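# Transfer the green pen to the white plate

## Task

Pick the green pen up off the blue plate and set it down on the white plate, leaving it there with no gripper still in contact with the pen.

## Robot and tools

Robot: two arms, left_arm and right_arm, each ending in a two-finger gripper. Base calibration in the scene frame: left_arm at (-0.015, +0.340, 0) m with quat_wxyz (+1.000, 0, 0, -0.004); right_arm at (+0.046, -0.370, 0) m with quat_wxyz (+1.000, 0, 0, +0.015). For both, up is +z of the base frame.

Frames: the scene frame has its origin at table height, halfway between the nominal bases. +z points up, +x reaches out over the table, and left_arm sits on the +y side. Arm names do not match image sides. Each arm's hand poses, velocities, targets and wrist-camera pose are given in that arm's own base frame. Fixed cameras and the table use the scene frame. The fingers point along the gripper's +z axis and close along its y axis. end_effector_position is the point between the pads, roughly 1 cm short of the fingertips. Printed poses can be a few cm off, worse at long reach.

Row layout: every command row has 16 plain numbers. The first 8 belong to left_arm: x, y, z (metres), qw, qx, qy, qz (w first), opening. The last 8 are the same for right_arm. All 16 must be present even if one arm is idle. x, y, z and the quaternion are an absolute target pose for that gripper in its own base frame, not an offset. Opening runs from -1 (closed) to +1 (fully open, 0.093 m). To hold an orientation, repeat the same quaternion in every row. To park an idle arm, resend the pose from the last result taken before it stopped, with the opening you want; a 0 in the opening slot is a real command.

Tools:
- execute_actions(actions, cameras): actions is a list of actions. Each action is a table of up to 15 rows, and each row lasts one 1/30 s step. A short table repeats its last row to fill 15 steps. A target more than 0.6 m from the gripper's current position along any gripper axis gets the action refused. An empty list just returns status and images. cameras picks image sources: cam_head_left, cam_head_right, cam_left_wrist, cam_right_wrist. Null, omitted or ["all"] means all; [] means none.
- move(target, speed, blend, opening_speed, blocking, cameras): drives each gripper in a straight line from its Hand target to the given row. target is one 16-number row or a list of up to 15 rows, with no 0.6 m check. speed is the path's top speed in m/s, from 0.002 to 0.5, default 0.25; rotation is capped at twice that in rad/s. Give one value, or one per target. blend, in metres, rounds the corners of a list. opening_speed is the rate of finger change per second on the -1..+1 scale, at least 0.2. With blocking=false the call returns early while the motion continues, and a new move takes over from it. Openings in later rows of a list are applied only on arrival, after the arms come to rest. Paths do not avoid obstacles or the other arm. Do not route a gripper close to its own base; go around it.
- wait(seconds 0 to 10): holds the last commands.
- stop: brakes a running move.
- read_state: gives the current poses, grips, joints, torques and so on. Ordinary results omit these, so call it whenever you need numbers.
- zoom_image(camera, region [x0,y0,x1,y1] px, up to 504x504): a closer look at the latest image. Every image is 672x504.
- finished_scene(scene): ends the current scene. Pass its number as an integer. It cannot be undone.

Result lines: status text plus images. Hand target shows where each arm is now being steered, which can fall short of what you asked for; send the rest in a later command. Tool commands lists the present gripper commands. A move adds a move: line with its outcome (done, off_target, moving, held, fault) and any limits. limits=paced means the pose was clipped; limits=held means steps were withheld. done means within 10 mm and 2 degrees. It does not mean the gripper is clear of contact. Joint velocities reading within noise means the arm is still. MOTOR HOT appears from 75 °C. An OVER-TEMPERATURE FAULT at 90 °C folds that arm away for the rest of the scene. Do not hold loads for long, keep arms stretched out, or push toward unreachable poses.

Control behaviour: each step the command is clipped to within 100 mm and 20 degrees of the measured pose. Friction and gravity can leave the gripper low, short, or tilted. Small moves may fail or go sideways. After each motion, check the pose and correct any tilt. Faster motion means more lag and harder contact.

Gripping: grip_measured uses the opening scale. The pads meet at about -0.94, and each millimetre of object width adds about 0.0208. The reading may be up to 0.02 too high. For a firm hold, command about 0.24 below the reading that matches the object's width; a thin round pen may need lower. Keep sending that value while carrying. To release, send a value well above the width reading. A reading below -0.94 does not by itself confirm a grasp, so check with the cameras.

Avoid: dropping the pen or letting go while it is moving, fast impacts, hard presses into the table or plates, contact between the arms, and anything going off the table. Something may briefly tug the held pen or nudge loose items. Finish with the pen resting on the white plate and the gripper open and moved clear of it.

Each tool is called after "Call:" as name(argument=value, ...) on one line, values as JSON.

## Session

Call:
execute_actions(actions=[])

Call:
read_state()

Scene clock: 0.00 s.
Tool commands: left_gripper/opening=+1.0 right_gripper/opening=+1.0

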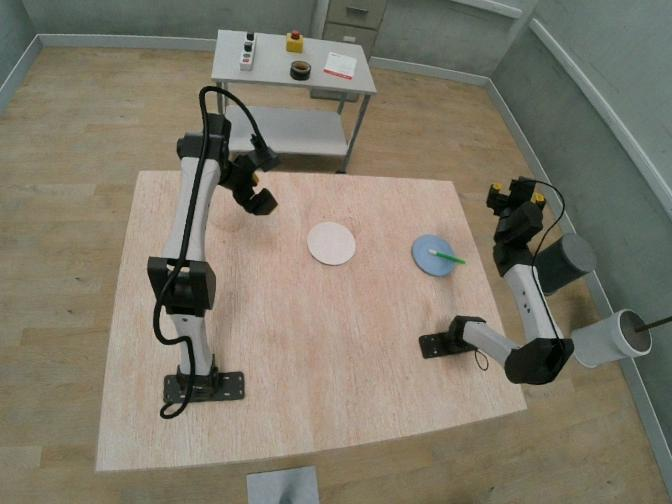

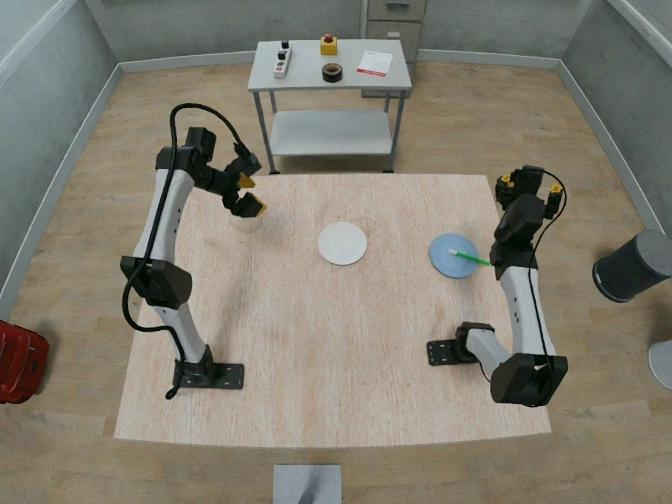

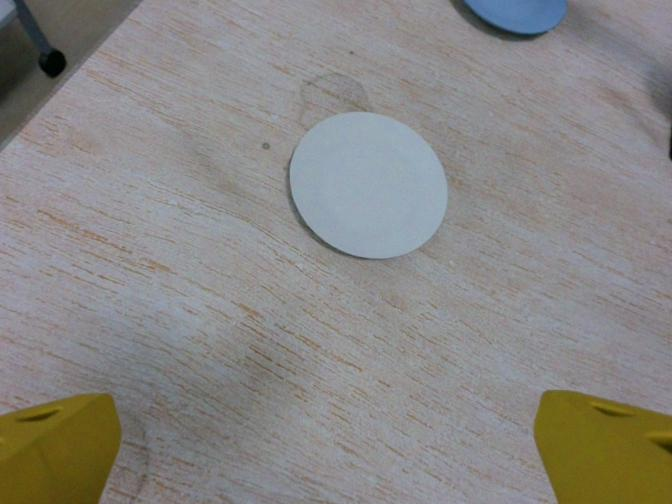

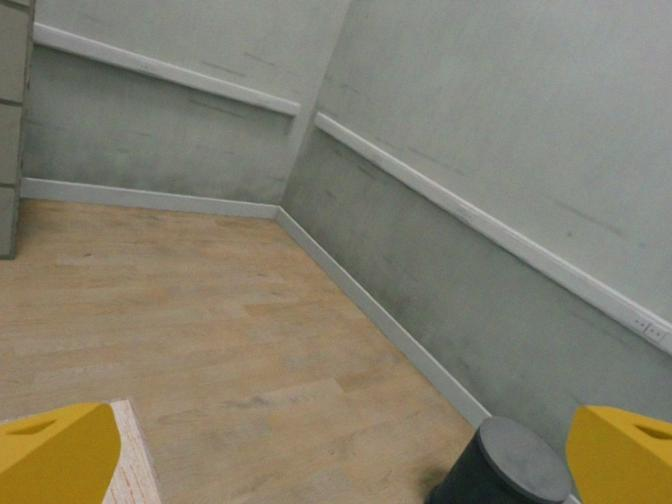

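Scene clock: 0.00 s.
left_arm: end_effector_position=(+0.4094, -0.1553, +0.2796) grip_measured=+1.000 end_effector_quat_wxyz=(+0.279, +0.476, +0.794, -0.253) | right_arm: end_effector_position=(+0.3157, -0.1342, +0.3667) grip_measured=+1.000 end_effector_quat_wxyz=(+0.631, +0.105, +0.685, -0.348)
Joint positions: left_arm=[-0.113 1.983 2.211 -1.429 0.696 0.832 0.093] | right_arm=[-0.17 0.925 0.815 0.154 0.486 -0.372 0.093]
Joint velocities: within noise
Joint torques (N m): no reading
Motor temperatures (°C): left_arm=[26 27 28 29 26 28 26] | right_arm=[27 28 25 26 26 27 27]
Heat: left arm: 29 °C; right arm: 28 °C.
Hand target: left_arm +0.4084, -0.1550, +0.2835; +0.283, +0.477, +0.793, -0.251 | right_arm +0.3149, -0.1341, +0.3704; +0.633, +0.106, +0.683, -0.348
Tool commands: left_gripper/opening=+1.0 right_gripper/opening=+1.0

Call:
move(target=[0.29,0.05,0.22,0.17,0,0.985,0,1,0.32,-0.085,0.12,0,-0.574,0.819,0,1])

Call:
read_state()

Scene clock: 17.13 s.
Off the commanded pose: left_arm 0.008 m, 2 deg | right_arm 0.006 m, 1 deg.
move: done

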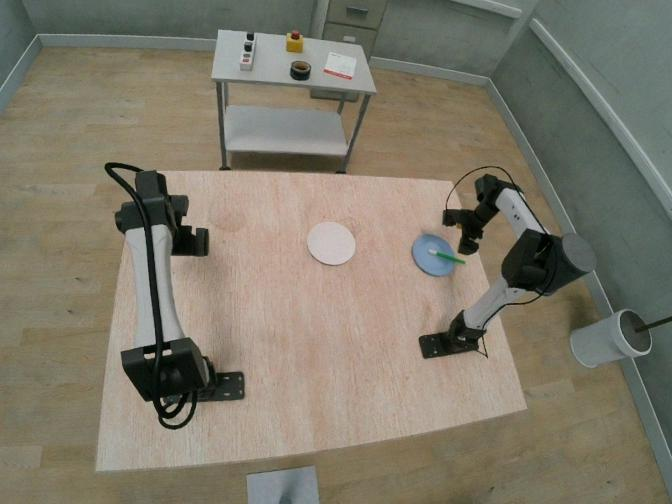

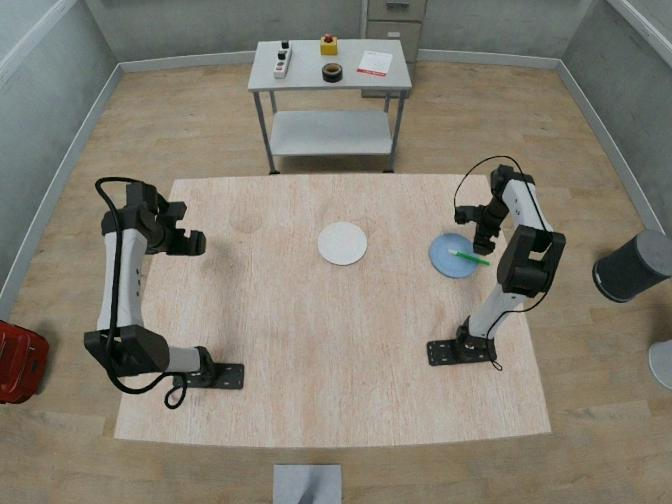

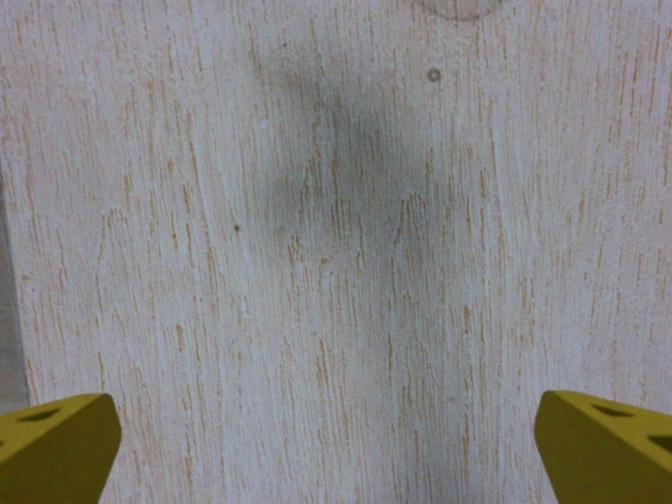

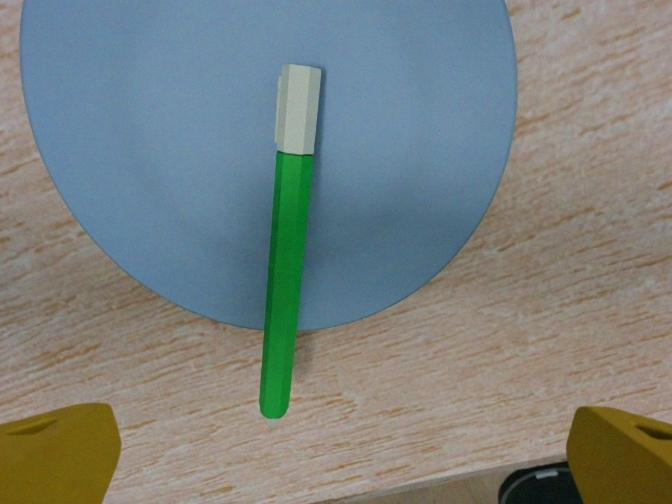

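Scene clock: 17.13 s.
left_arm: end_effector_position=(+0.2949, +0.0453, +0.2237) grip_measured=+1.000 end_effector_quat_wxyz=(+0.173, +0.016, +0.985, -0.008) | right_arm: end_effector_position=(+0.3158, -0.0824, +0.1173) grip_measured=+1.000 end_effector_quat_wxyz=(+0.008, -0.568, +0.823, +0.004)
Joint positions: left_arm=[0.203 1.412 1.485 -1.308 0.09 0.22 0.093] | right_arm=[-0.265 1.775 1.485 -1.278 -0.018 -1.472 0.093]
Joint velocities: within noise
Joint torques (N m): left_arm=[0.72 -5.83 4.94 1.39 -0.12 -0.12] | right_arm=[0.61 -6.94 8.13 0.04 0.03 -0.04]
Motor temperatures (°C): left_arm=[26 31 29 30 26 28 26] | right_arm=[27 29 27 29 26 27 27]
Heat: left arm: 31 °C; right arm: 29 °C.
Hand target: left_arm +0.2893, +0.0496, +0.2204; +0.170, +0.004, +0.985, -0.001 | right_arm +0.3187, -0.0847, +0.1218; +0.002, -0.574, +0.819, -0.002
Tool commands: left_gripper/opening=+1.0 right_gripper/opening=+1.0
Off the commanded pose: left_arm 0.008 m, 2 deg | right_arm 0.006 m, 1 deg.

Call:
move(target=[0.29,0.05,0.22,0.17,0,0.985,0,1,0.306,-0.057,0.045,0,-0.537,0.843,0,1], cameras=["cam_right_wrist"], speed=0.15)

Call:
read_state()

Scene clock: 30.10 s.
Off the commanded pose: left_arm 0.007 m, 2 deg | right_arm 0.006 m, 1 deg.
move: done
Images, in order: cam_right_wrist.

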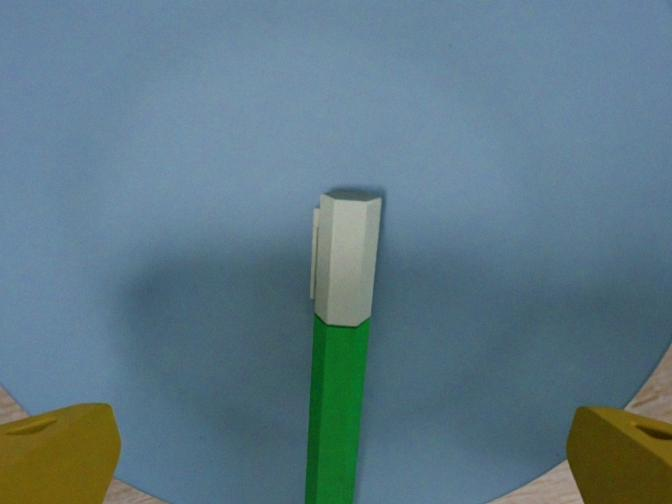

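Scene clock: 30.10 s.
left_arm: end_effector_position=(+0.2948, +0.0458, +0.2237) grip_measured=+1.000 end_effector_quat_wxyz=(+0.172, +0.012, +0.985, -0.008) | right_arm: end_effector_position=(+0.3080, -0.0562, +0.0502) grip_measured=+1.000 end_effector_quat_wxyz=(+0.006, -0.543, +0.839, +0.006)
Joint positions: left_arm=[0.203 1.412 1.485 -1.308 0.087 0.212 0.093] | right_arm=[-0.189 1.775 1.214 -1.009 -0.017 -1.339 0.093]
Joint velocities: within noise
Joint torques (N m): left_arm=[0.61 -5.64 5.01 1.41 -0.12 -0.12] | right_arm=[0.61 -7.72 3.56 0.54 0.03 0.2]
Motor temperatures (°C): left_arm=[26 31 29 31 26 28 26] | right_arm=[27 31 29 28 26 27 27]
Heat: left arm: 31 °C; right arm: 31 °C.
Hand target: left_arm +0.2900, +0.0500, +0.2200; +0.170, +0.000, +0.985, +0.000 | right_arm +0.3060, -0.0573, +0.0451; +0.000, -0.541, +0.841, -0.001
Tool commands: left_gripper/opening=+1.0 right_gripper/opening=+1.0
Off the commanded pose: left_arm 0.007 m, 2 deg | right_arm 0.006 m, 1 deg.

Call:
move(target=[[0.29,0.05,0.22,0.17,0,0.985,0,1,0.301,-0.058,0.021,0,-0.5075,0.8616,0,1],[0.29,0.05,0.22,0.17,0,0.985,0,1,0.301,-0.058,0.021,0,-0.5075,0.8616,0,-1]], cameras=["cam_right_wrist"], speed=0.06, opening_speed=1.5)

Call:
read_state()

Scene clock: 39.47 s.
Off the commanded pose: left_arm 0.007 m, 2 deg | right_arm 0.009 m, 1 deg.
move: done
Images, in order: cam_right_wrist.

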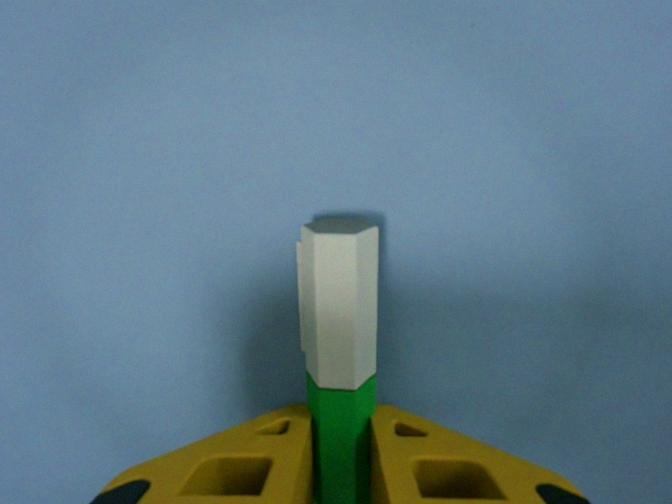

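Scene clock: 39.47 s.
left_arm: end_effector_position=(+0.2948, +0.0458, +0.2237) grip_measured=+1.000 end_effector_quat_wxyz=(+0.172, +0.012, +0.985, -0.008) | right_arm: end_effector_position=(+0.3043, -0.0555, +0.0293) grip_measured=-0.902 end_effector_quat_wxyz=(+0.010, -0.512, +0.859, +0.002)
Joint positions: left_arm=[0.203 1.412 1.485 -1.308 0.087 0.212 0.093] | right_arm=[-0.189 1.78 1.132 -0.911 -0.017 -1.265 0.002]
Joint velocities: within noise
Joint torques (N m): left_arm=[0.62 -5.64 5.01 1.41 -0.11 -0.11] | right_arm=[0.14 -6.42 3.55 0.58 0.01 0.19]
Motor temperatures (°C): left_arm=[26 31 30 31 26 28 26] | right_arm=[27 32 29 28 26 27 27]
Heat: left arm: 31 °C; right arm: 32 °C.
Hand target: left_arm +0.2900, +0.0499, +0.2200; +0.170, +0.000, +0.985, +0.000 | right_arm +0.3009, -0.0579, +0.0212; +0.000, -0.507, +0.862, +0.000
Tool commands: left_gripper/opening=+1.0 right_gripper/opening=-1.0
Off the commanded pose: left_arm 0.007 m, 2 deg | right_arm 0.009 m, 1 deg.

Call:
move(target=[[0.29,0.05,0.22,0.17,0,0.985,0,1,0.30,-0.05,0.12,0,-0.5075,0.8616,0,-1],[0.29,0.05,0.22,0.17,0,0.985,0,1,0.378,0.302,0.12,0,-0.574,0.819,0,-1]], blend=0.04, speed=0.16)

Call:
read_state()

Scene clock: 47.93 s.
Off the commanded pose: left_arm 0.007 m, 2 deg | right_arm 0.003 m, 5 deg.
joint sent to its limit (right arm) — joint 4 (wrist pitch), lower limit. The joint targets are off in orientation, not in position.
move: off_target (right_arm)

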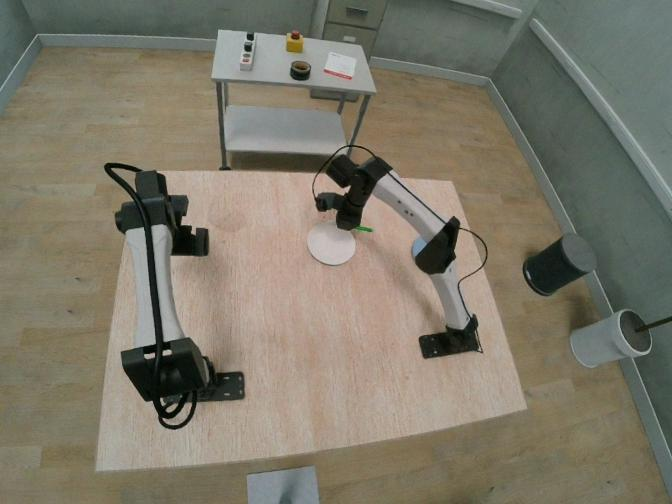

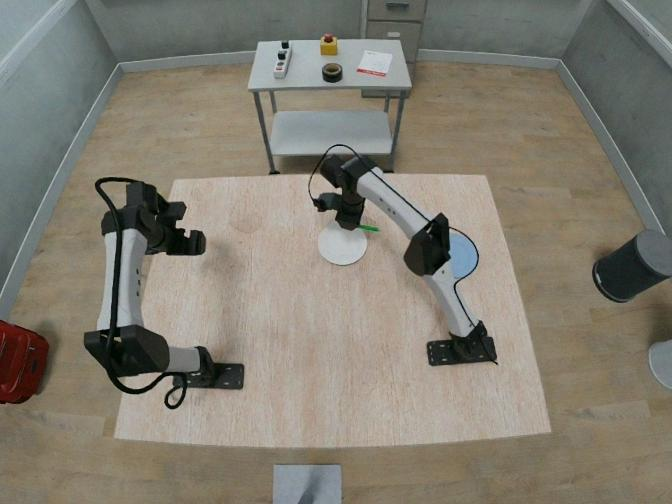

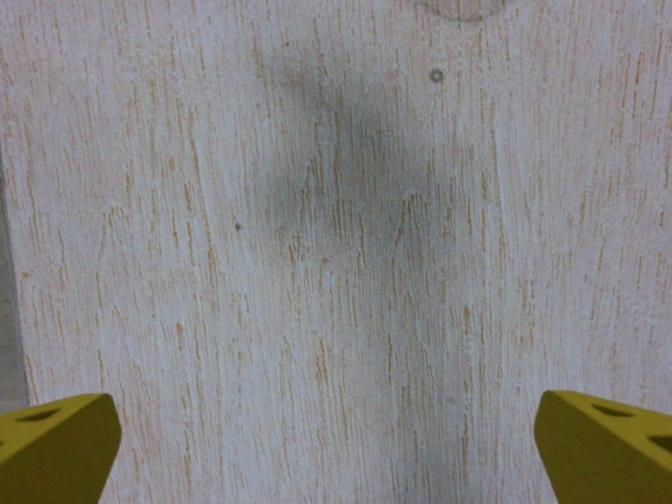

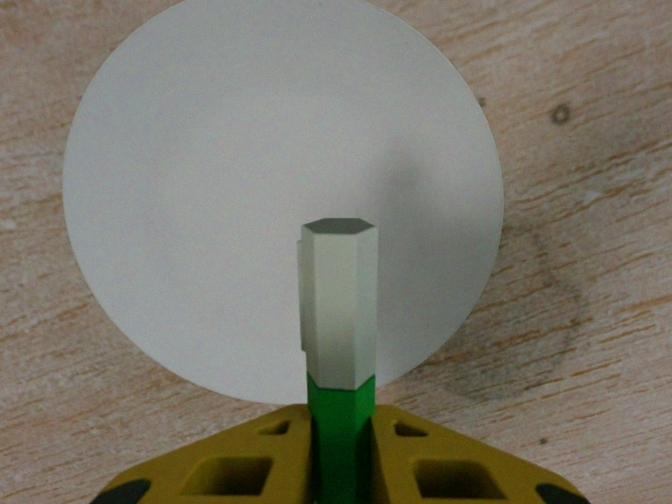

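Scene clock: 47.93 s.
left_arm: end_effector_position=(+0.2948, +0.0458, +0.2237) grip_measured=+1.000 end_effector_quat_wxyz=(+0.172, +0.011, +0.985, -0.008) | right_arm: end_effector_position=(+0.3764, +0.3047, +0.1202) grip_measured=-0.902 end_effector_quat_wxyz=(+0.045, -0.580, +0.814, +0.008)
Joint positions: left_arm=[0.203 1.412 1.485 -1.308 0.087 0.211 0.093] | right_arm=[0.677 2.448 2.527 -1.56 -0.011 -0.561 0.002]
Joint velocities: within noise
Joint torques (N m): left_arm=[0.62 -5.64 5.01 1.41 -0.11 -0.11] | right_arm=[-0.09 -11.69 8.06 0.29 0.05 0.19]
Motor temperatures (°C): left_arm=[26 31 30 31 26 28 26] | right_arm=[27 33 29 27 26 27 27]
Heat: left arm: 31 °C; right arm: 33 °C.
Hand target: left_arm +0.2900, +0.0499, +0.2200; +0.170, +0.000, +0.985, +0.000 | right_arm +0.3788, +0.3008, +0.1197; +0.040, -0.574, +0.818, -0.001
Tool commands: left_gripper/opening=+1.0 right_gripper/opening=-1.0
Off the commanded pose: left_arm 0.007 m, 2 deg | right_arm 0.003 m, 5 deg.

Call:
move(target=[0.29,0.05,0.22,0.17,0,0.985,0,1,0.371,0.343,0.06,0,-0.574,0.819,0,-1], speed=0.15, cameras=["cam_right_wrist","cam_head_left"])

Call:
read_state()

Scene clock: 54.83 s.
Off the commanded pose: left_arm 0.007 m, 2 deg | right_arm 0.004 m, 2 deg.
joint sent to its limit (right arm) — joint 4 (wrist pitch), lower limit. The joint targets still meet the commanded pose.
move: done
Images, in order: cam_head_left, cam_right_wrist.

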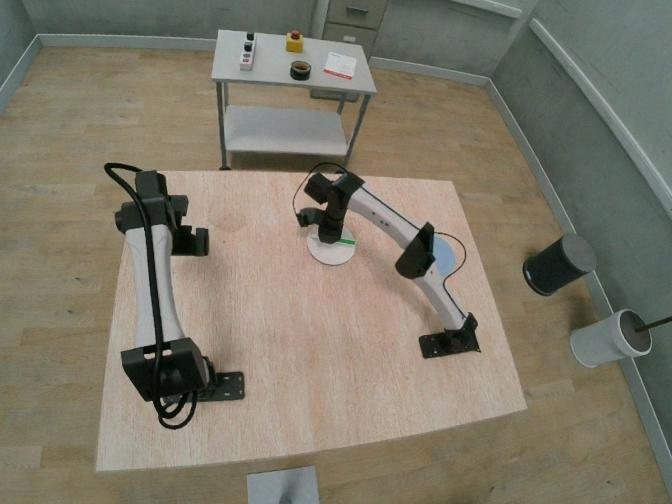

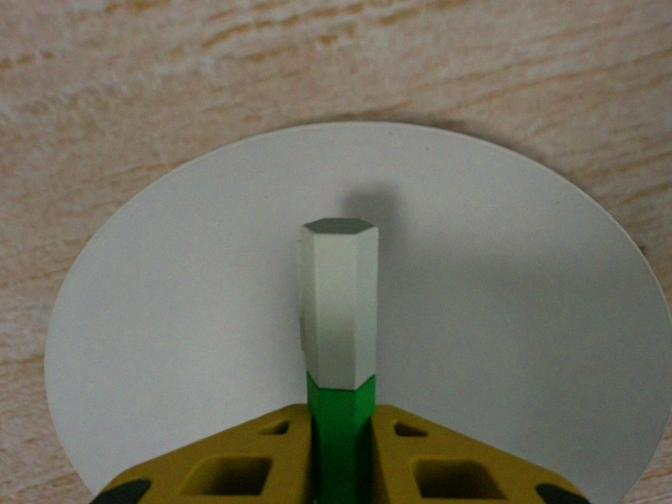

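Scene clock: 54.83 s.
left_arm: end_effector_position=(+0.2948, +0.0458, +0.2237) grip_measured=+1.000 end_effector_quat_wxyz=(+0.172, +0.011, +0.985, -0.008) | right_arm: end_effector_position=(+0.3684, +0.3452, +0.0578) grip_measured=-0.902 end_effector_quat_wxyz=(+0.013, -0.580, +0.814, +0.007)
Joint positions: left_arm=[0.203 1.412 1.485 -1.308 0.087 0.211 0.093] | right_arm=[0.749 2.664 2.685 -1.564 -0.011 -0.489 0.002]
Joint velocities: within noise
Joint torques (N m): left_arm=[0.62 -5.64 5 1.41 -0.11 -0.11] | right_arm=[-0.06 -13.42 7.92 0.17 -0.02 0.18]
Motor temperatures (°C): left_arm=[26 31 30 31 26 28 26] | right_arm=[27 35 29 27 26 27 27]
Heat: left arm: 31 °C; right arm: 35 °C.
Hand target: left_arm +0.2900, +0.0499, +0.2200; +0.170, +0.000, +0.985, +0.000 | right_arm +0.3706, +0.3426, +0.0598; +0.013, -0.574, +0.818, +0.002
Tool commands: left_gripper/opening=+1.0 right_gripper/opening=-1.0
Off the commanded pose: left_arm 0.007 m, 2 deg | right_arm 0.004 m, 2 deg.

Call:
move(target=[0.29,0.05,0.22,0.17,0,0.985,0,1,0.37,0.343,0.029,0,-0.574,0.819,0,-1], speed=0.06, cameras=["cam_right_wrist"])

Call:
read_state()

Scene clock: 62.17 s.
Off the commanded pose: left_arm 0.007 m, 2 deg | right_arm 0.010 m, 1 deg.
move: done
Images, in order: cam_right_wrist.

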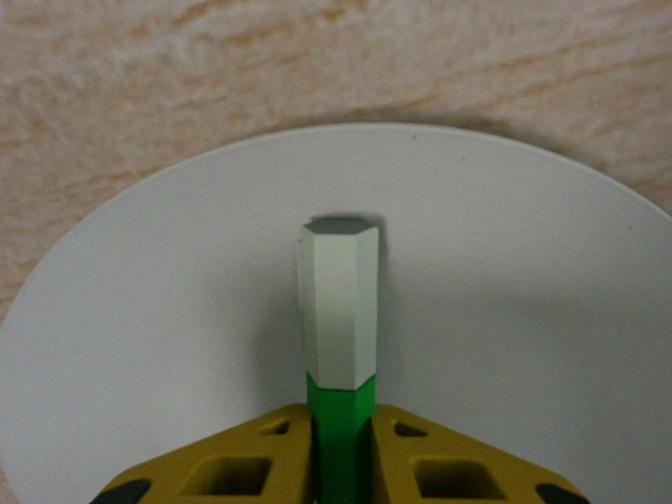

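Scene clock: 62.17 s.
left_arm: end_effector_position=(+0.2948, +0.0458, +0.2237) grip_measured=+1.000 end_effector_quat_wxyz=(+0.172, +0.011, +0.985, -0.008) | right_arm: end_effector_position=(+0.3667, +0.3436, +0.0385) grip_measured=-0.902 end_effector_quat_wxyz=(-0.001, -0.579, +0.815, +0.005)
Joint positions: left_arm=[0.203 1.412 1.485 -1.308 0.087 0.211 0.093] | right_arm=[0.749 2.664 2.607 -1.514 -0.011 -0.486 0.002]
Joint velocities: within noise
Joint torques (N m): left_arm=[0.62 -5.64 5.01 1.41 -0.12 -0.1] | right_arm=[0.03 -13.71 3.71 0.68 -0.01 0.19]
Motor temperatures (°C): left_arm=[26 31 30 31 26 28 26] | right_arm=[27 36 30 27 26 27 28]
Heat: left arm: 31 °C; right arm: 36 °C.
Hand target: left_arm +0.2900, +0.0499, +0.2200; +0.170, +0.000, +0.985, +0.000 | right_arm +0.3698, +0.3428, +0.0291; -0.001, -0.574, +0.819, +0.000
Tool commands: left_gripper/opening=+1.0 right_gripper/opening=-1.0
Off the commanded pose: left_arm 0.007 m, 2 deg | right_arm 0.010 m, 1 deg.

Lower ~7 mm more, check visually.

Call:
move(target=[0.29,0.05,0.22,0.17,0,0.985,0,1,0.371,0.342,0.021,0,-0.574,0.819,0,-1], speed=0.06, cameras=["cam_right_wrist"])

Call:
read_state()

Scene clock: 67.07 s.
Off the commanded pose: left_arm 0.007 m, 2 deg | right_arm 0.013 m, 2 deg.
move: off_target (right_arm)
Images, in order: cam_right_wrist.

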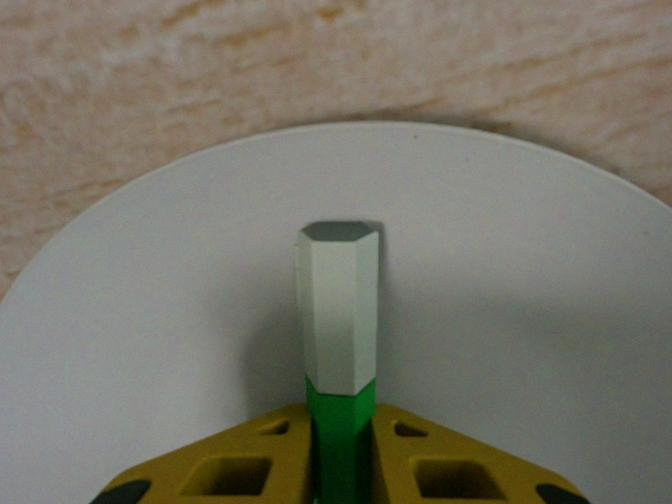

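Scene clock: 67.07 s.
left_arm: end_effector_position=(+0.2948, +0.0458, +0.2237) grip_measured=+1.000 end_effector_quat_wxyz=(+0.172, +0.011, +0.985, -0.008) | right_arm: end_effector_position=(+0.3652, +0.3451, +0.0322) grip_measured=-0.902 end_effector_quat_wxyz=(-0.003, -0.579, +0.815, +0.011)
Joint positions: left_arm=[0.203 1.412 1.485 -1.308 0.087 0.211 0.093] | right_arm=[0.749 2.657 2.569 -1.485 -0.023 -0.486 0.002]
Joint velocities: within noise
Joint torques (N m): left_arm=[0.62 -5.64 5 1.41 -0.11 -0.11] | right_arm=[-0.17 -14.06 2.67 0.84 -0.03 0.16]
Motor temperatures (°C): left_arm=[26 31 30 31 26 28 26] | right_arm=[27 37 30 27 26 27 28]
Heat: left arm: 31 °C; right arm: 37 °C.
Hand target: left_arm +0.2900, +0.0499, +0.2200; +0.170, +0.000, +0.985, +0.000 | right_arm +0.3695, +0.3435, +0.0212; -0.002, -0.574, +0.819, +0.006
Tool commands: left_gripper/opening=+1.0 right_gripper/opening=-1.0
Off the commanded pose: left_arm 0.007 m, 2 deg | right_arm 0.013 m, 2 deg.

Contact (cap rotated slightly). Release.

Call:
move(target=[[0.29,0.05,0.22,0.17,0,0.985,0,1,0.371,0.342,0.021,0,-0.574,0.819,0,-0.2],[0.29,0.05,0.22,0.17,0,0.985,0,1,0.366,0.34,0.12,0,-0.574,0.819,0,-0.2]], speed=0.15, opening_speed=0.8, cameras=["cam_right_wrist","cam_head_right"])

Scene clock: 75.13 s.
Off the commanded pose: left_arm 0.007 m, 2 deg | right_arm 0.011 m, 7 deg.
joint sent to its limit (right arm) — joint 4 (wrist pitch), lower limit. The joint targets are off in orientation, not in position.
move: off_target (right_arm)
Images, in order: cam_head_right, cam_right_wrist.

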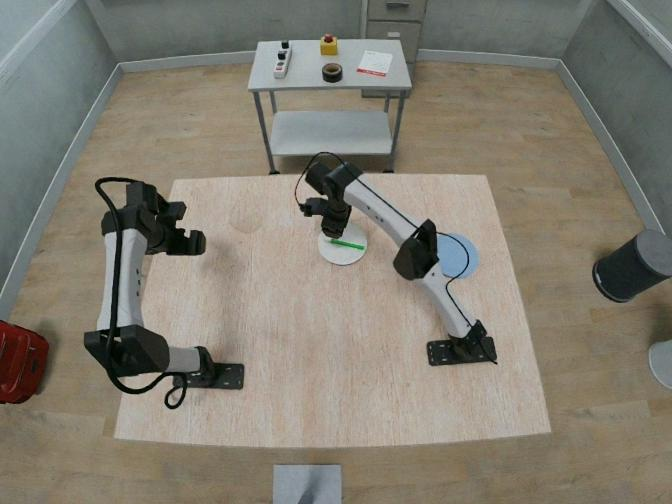

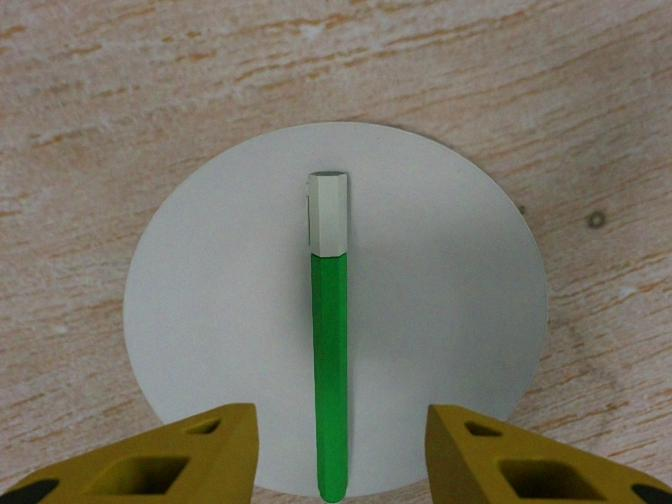

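Call:
finished_scene(scene=2)

The scene is finished: the task was done.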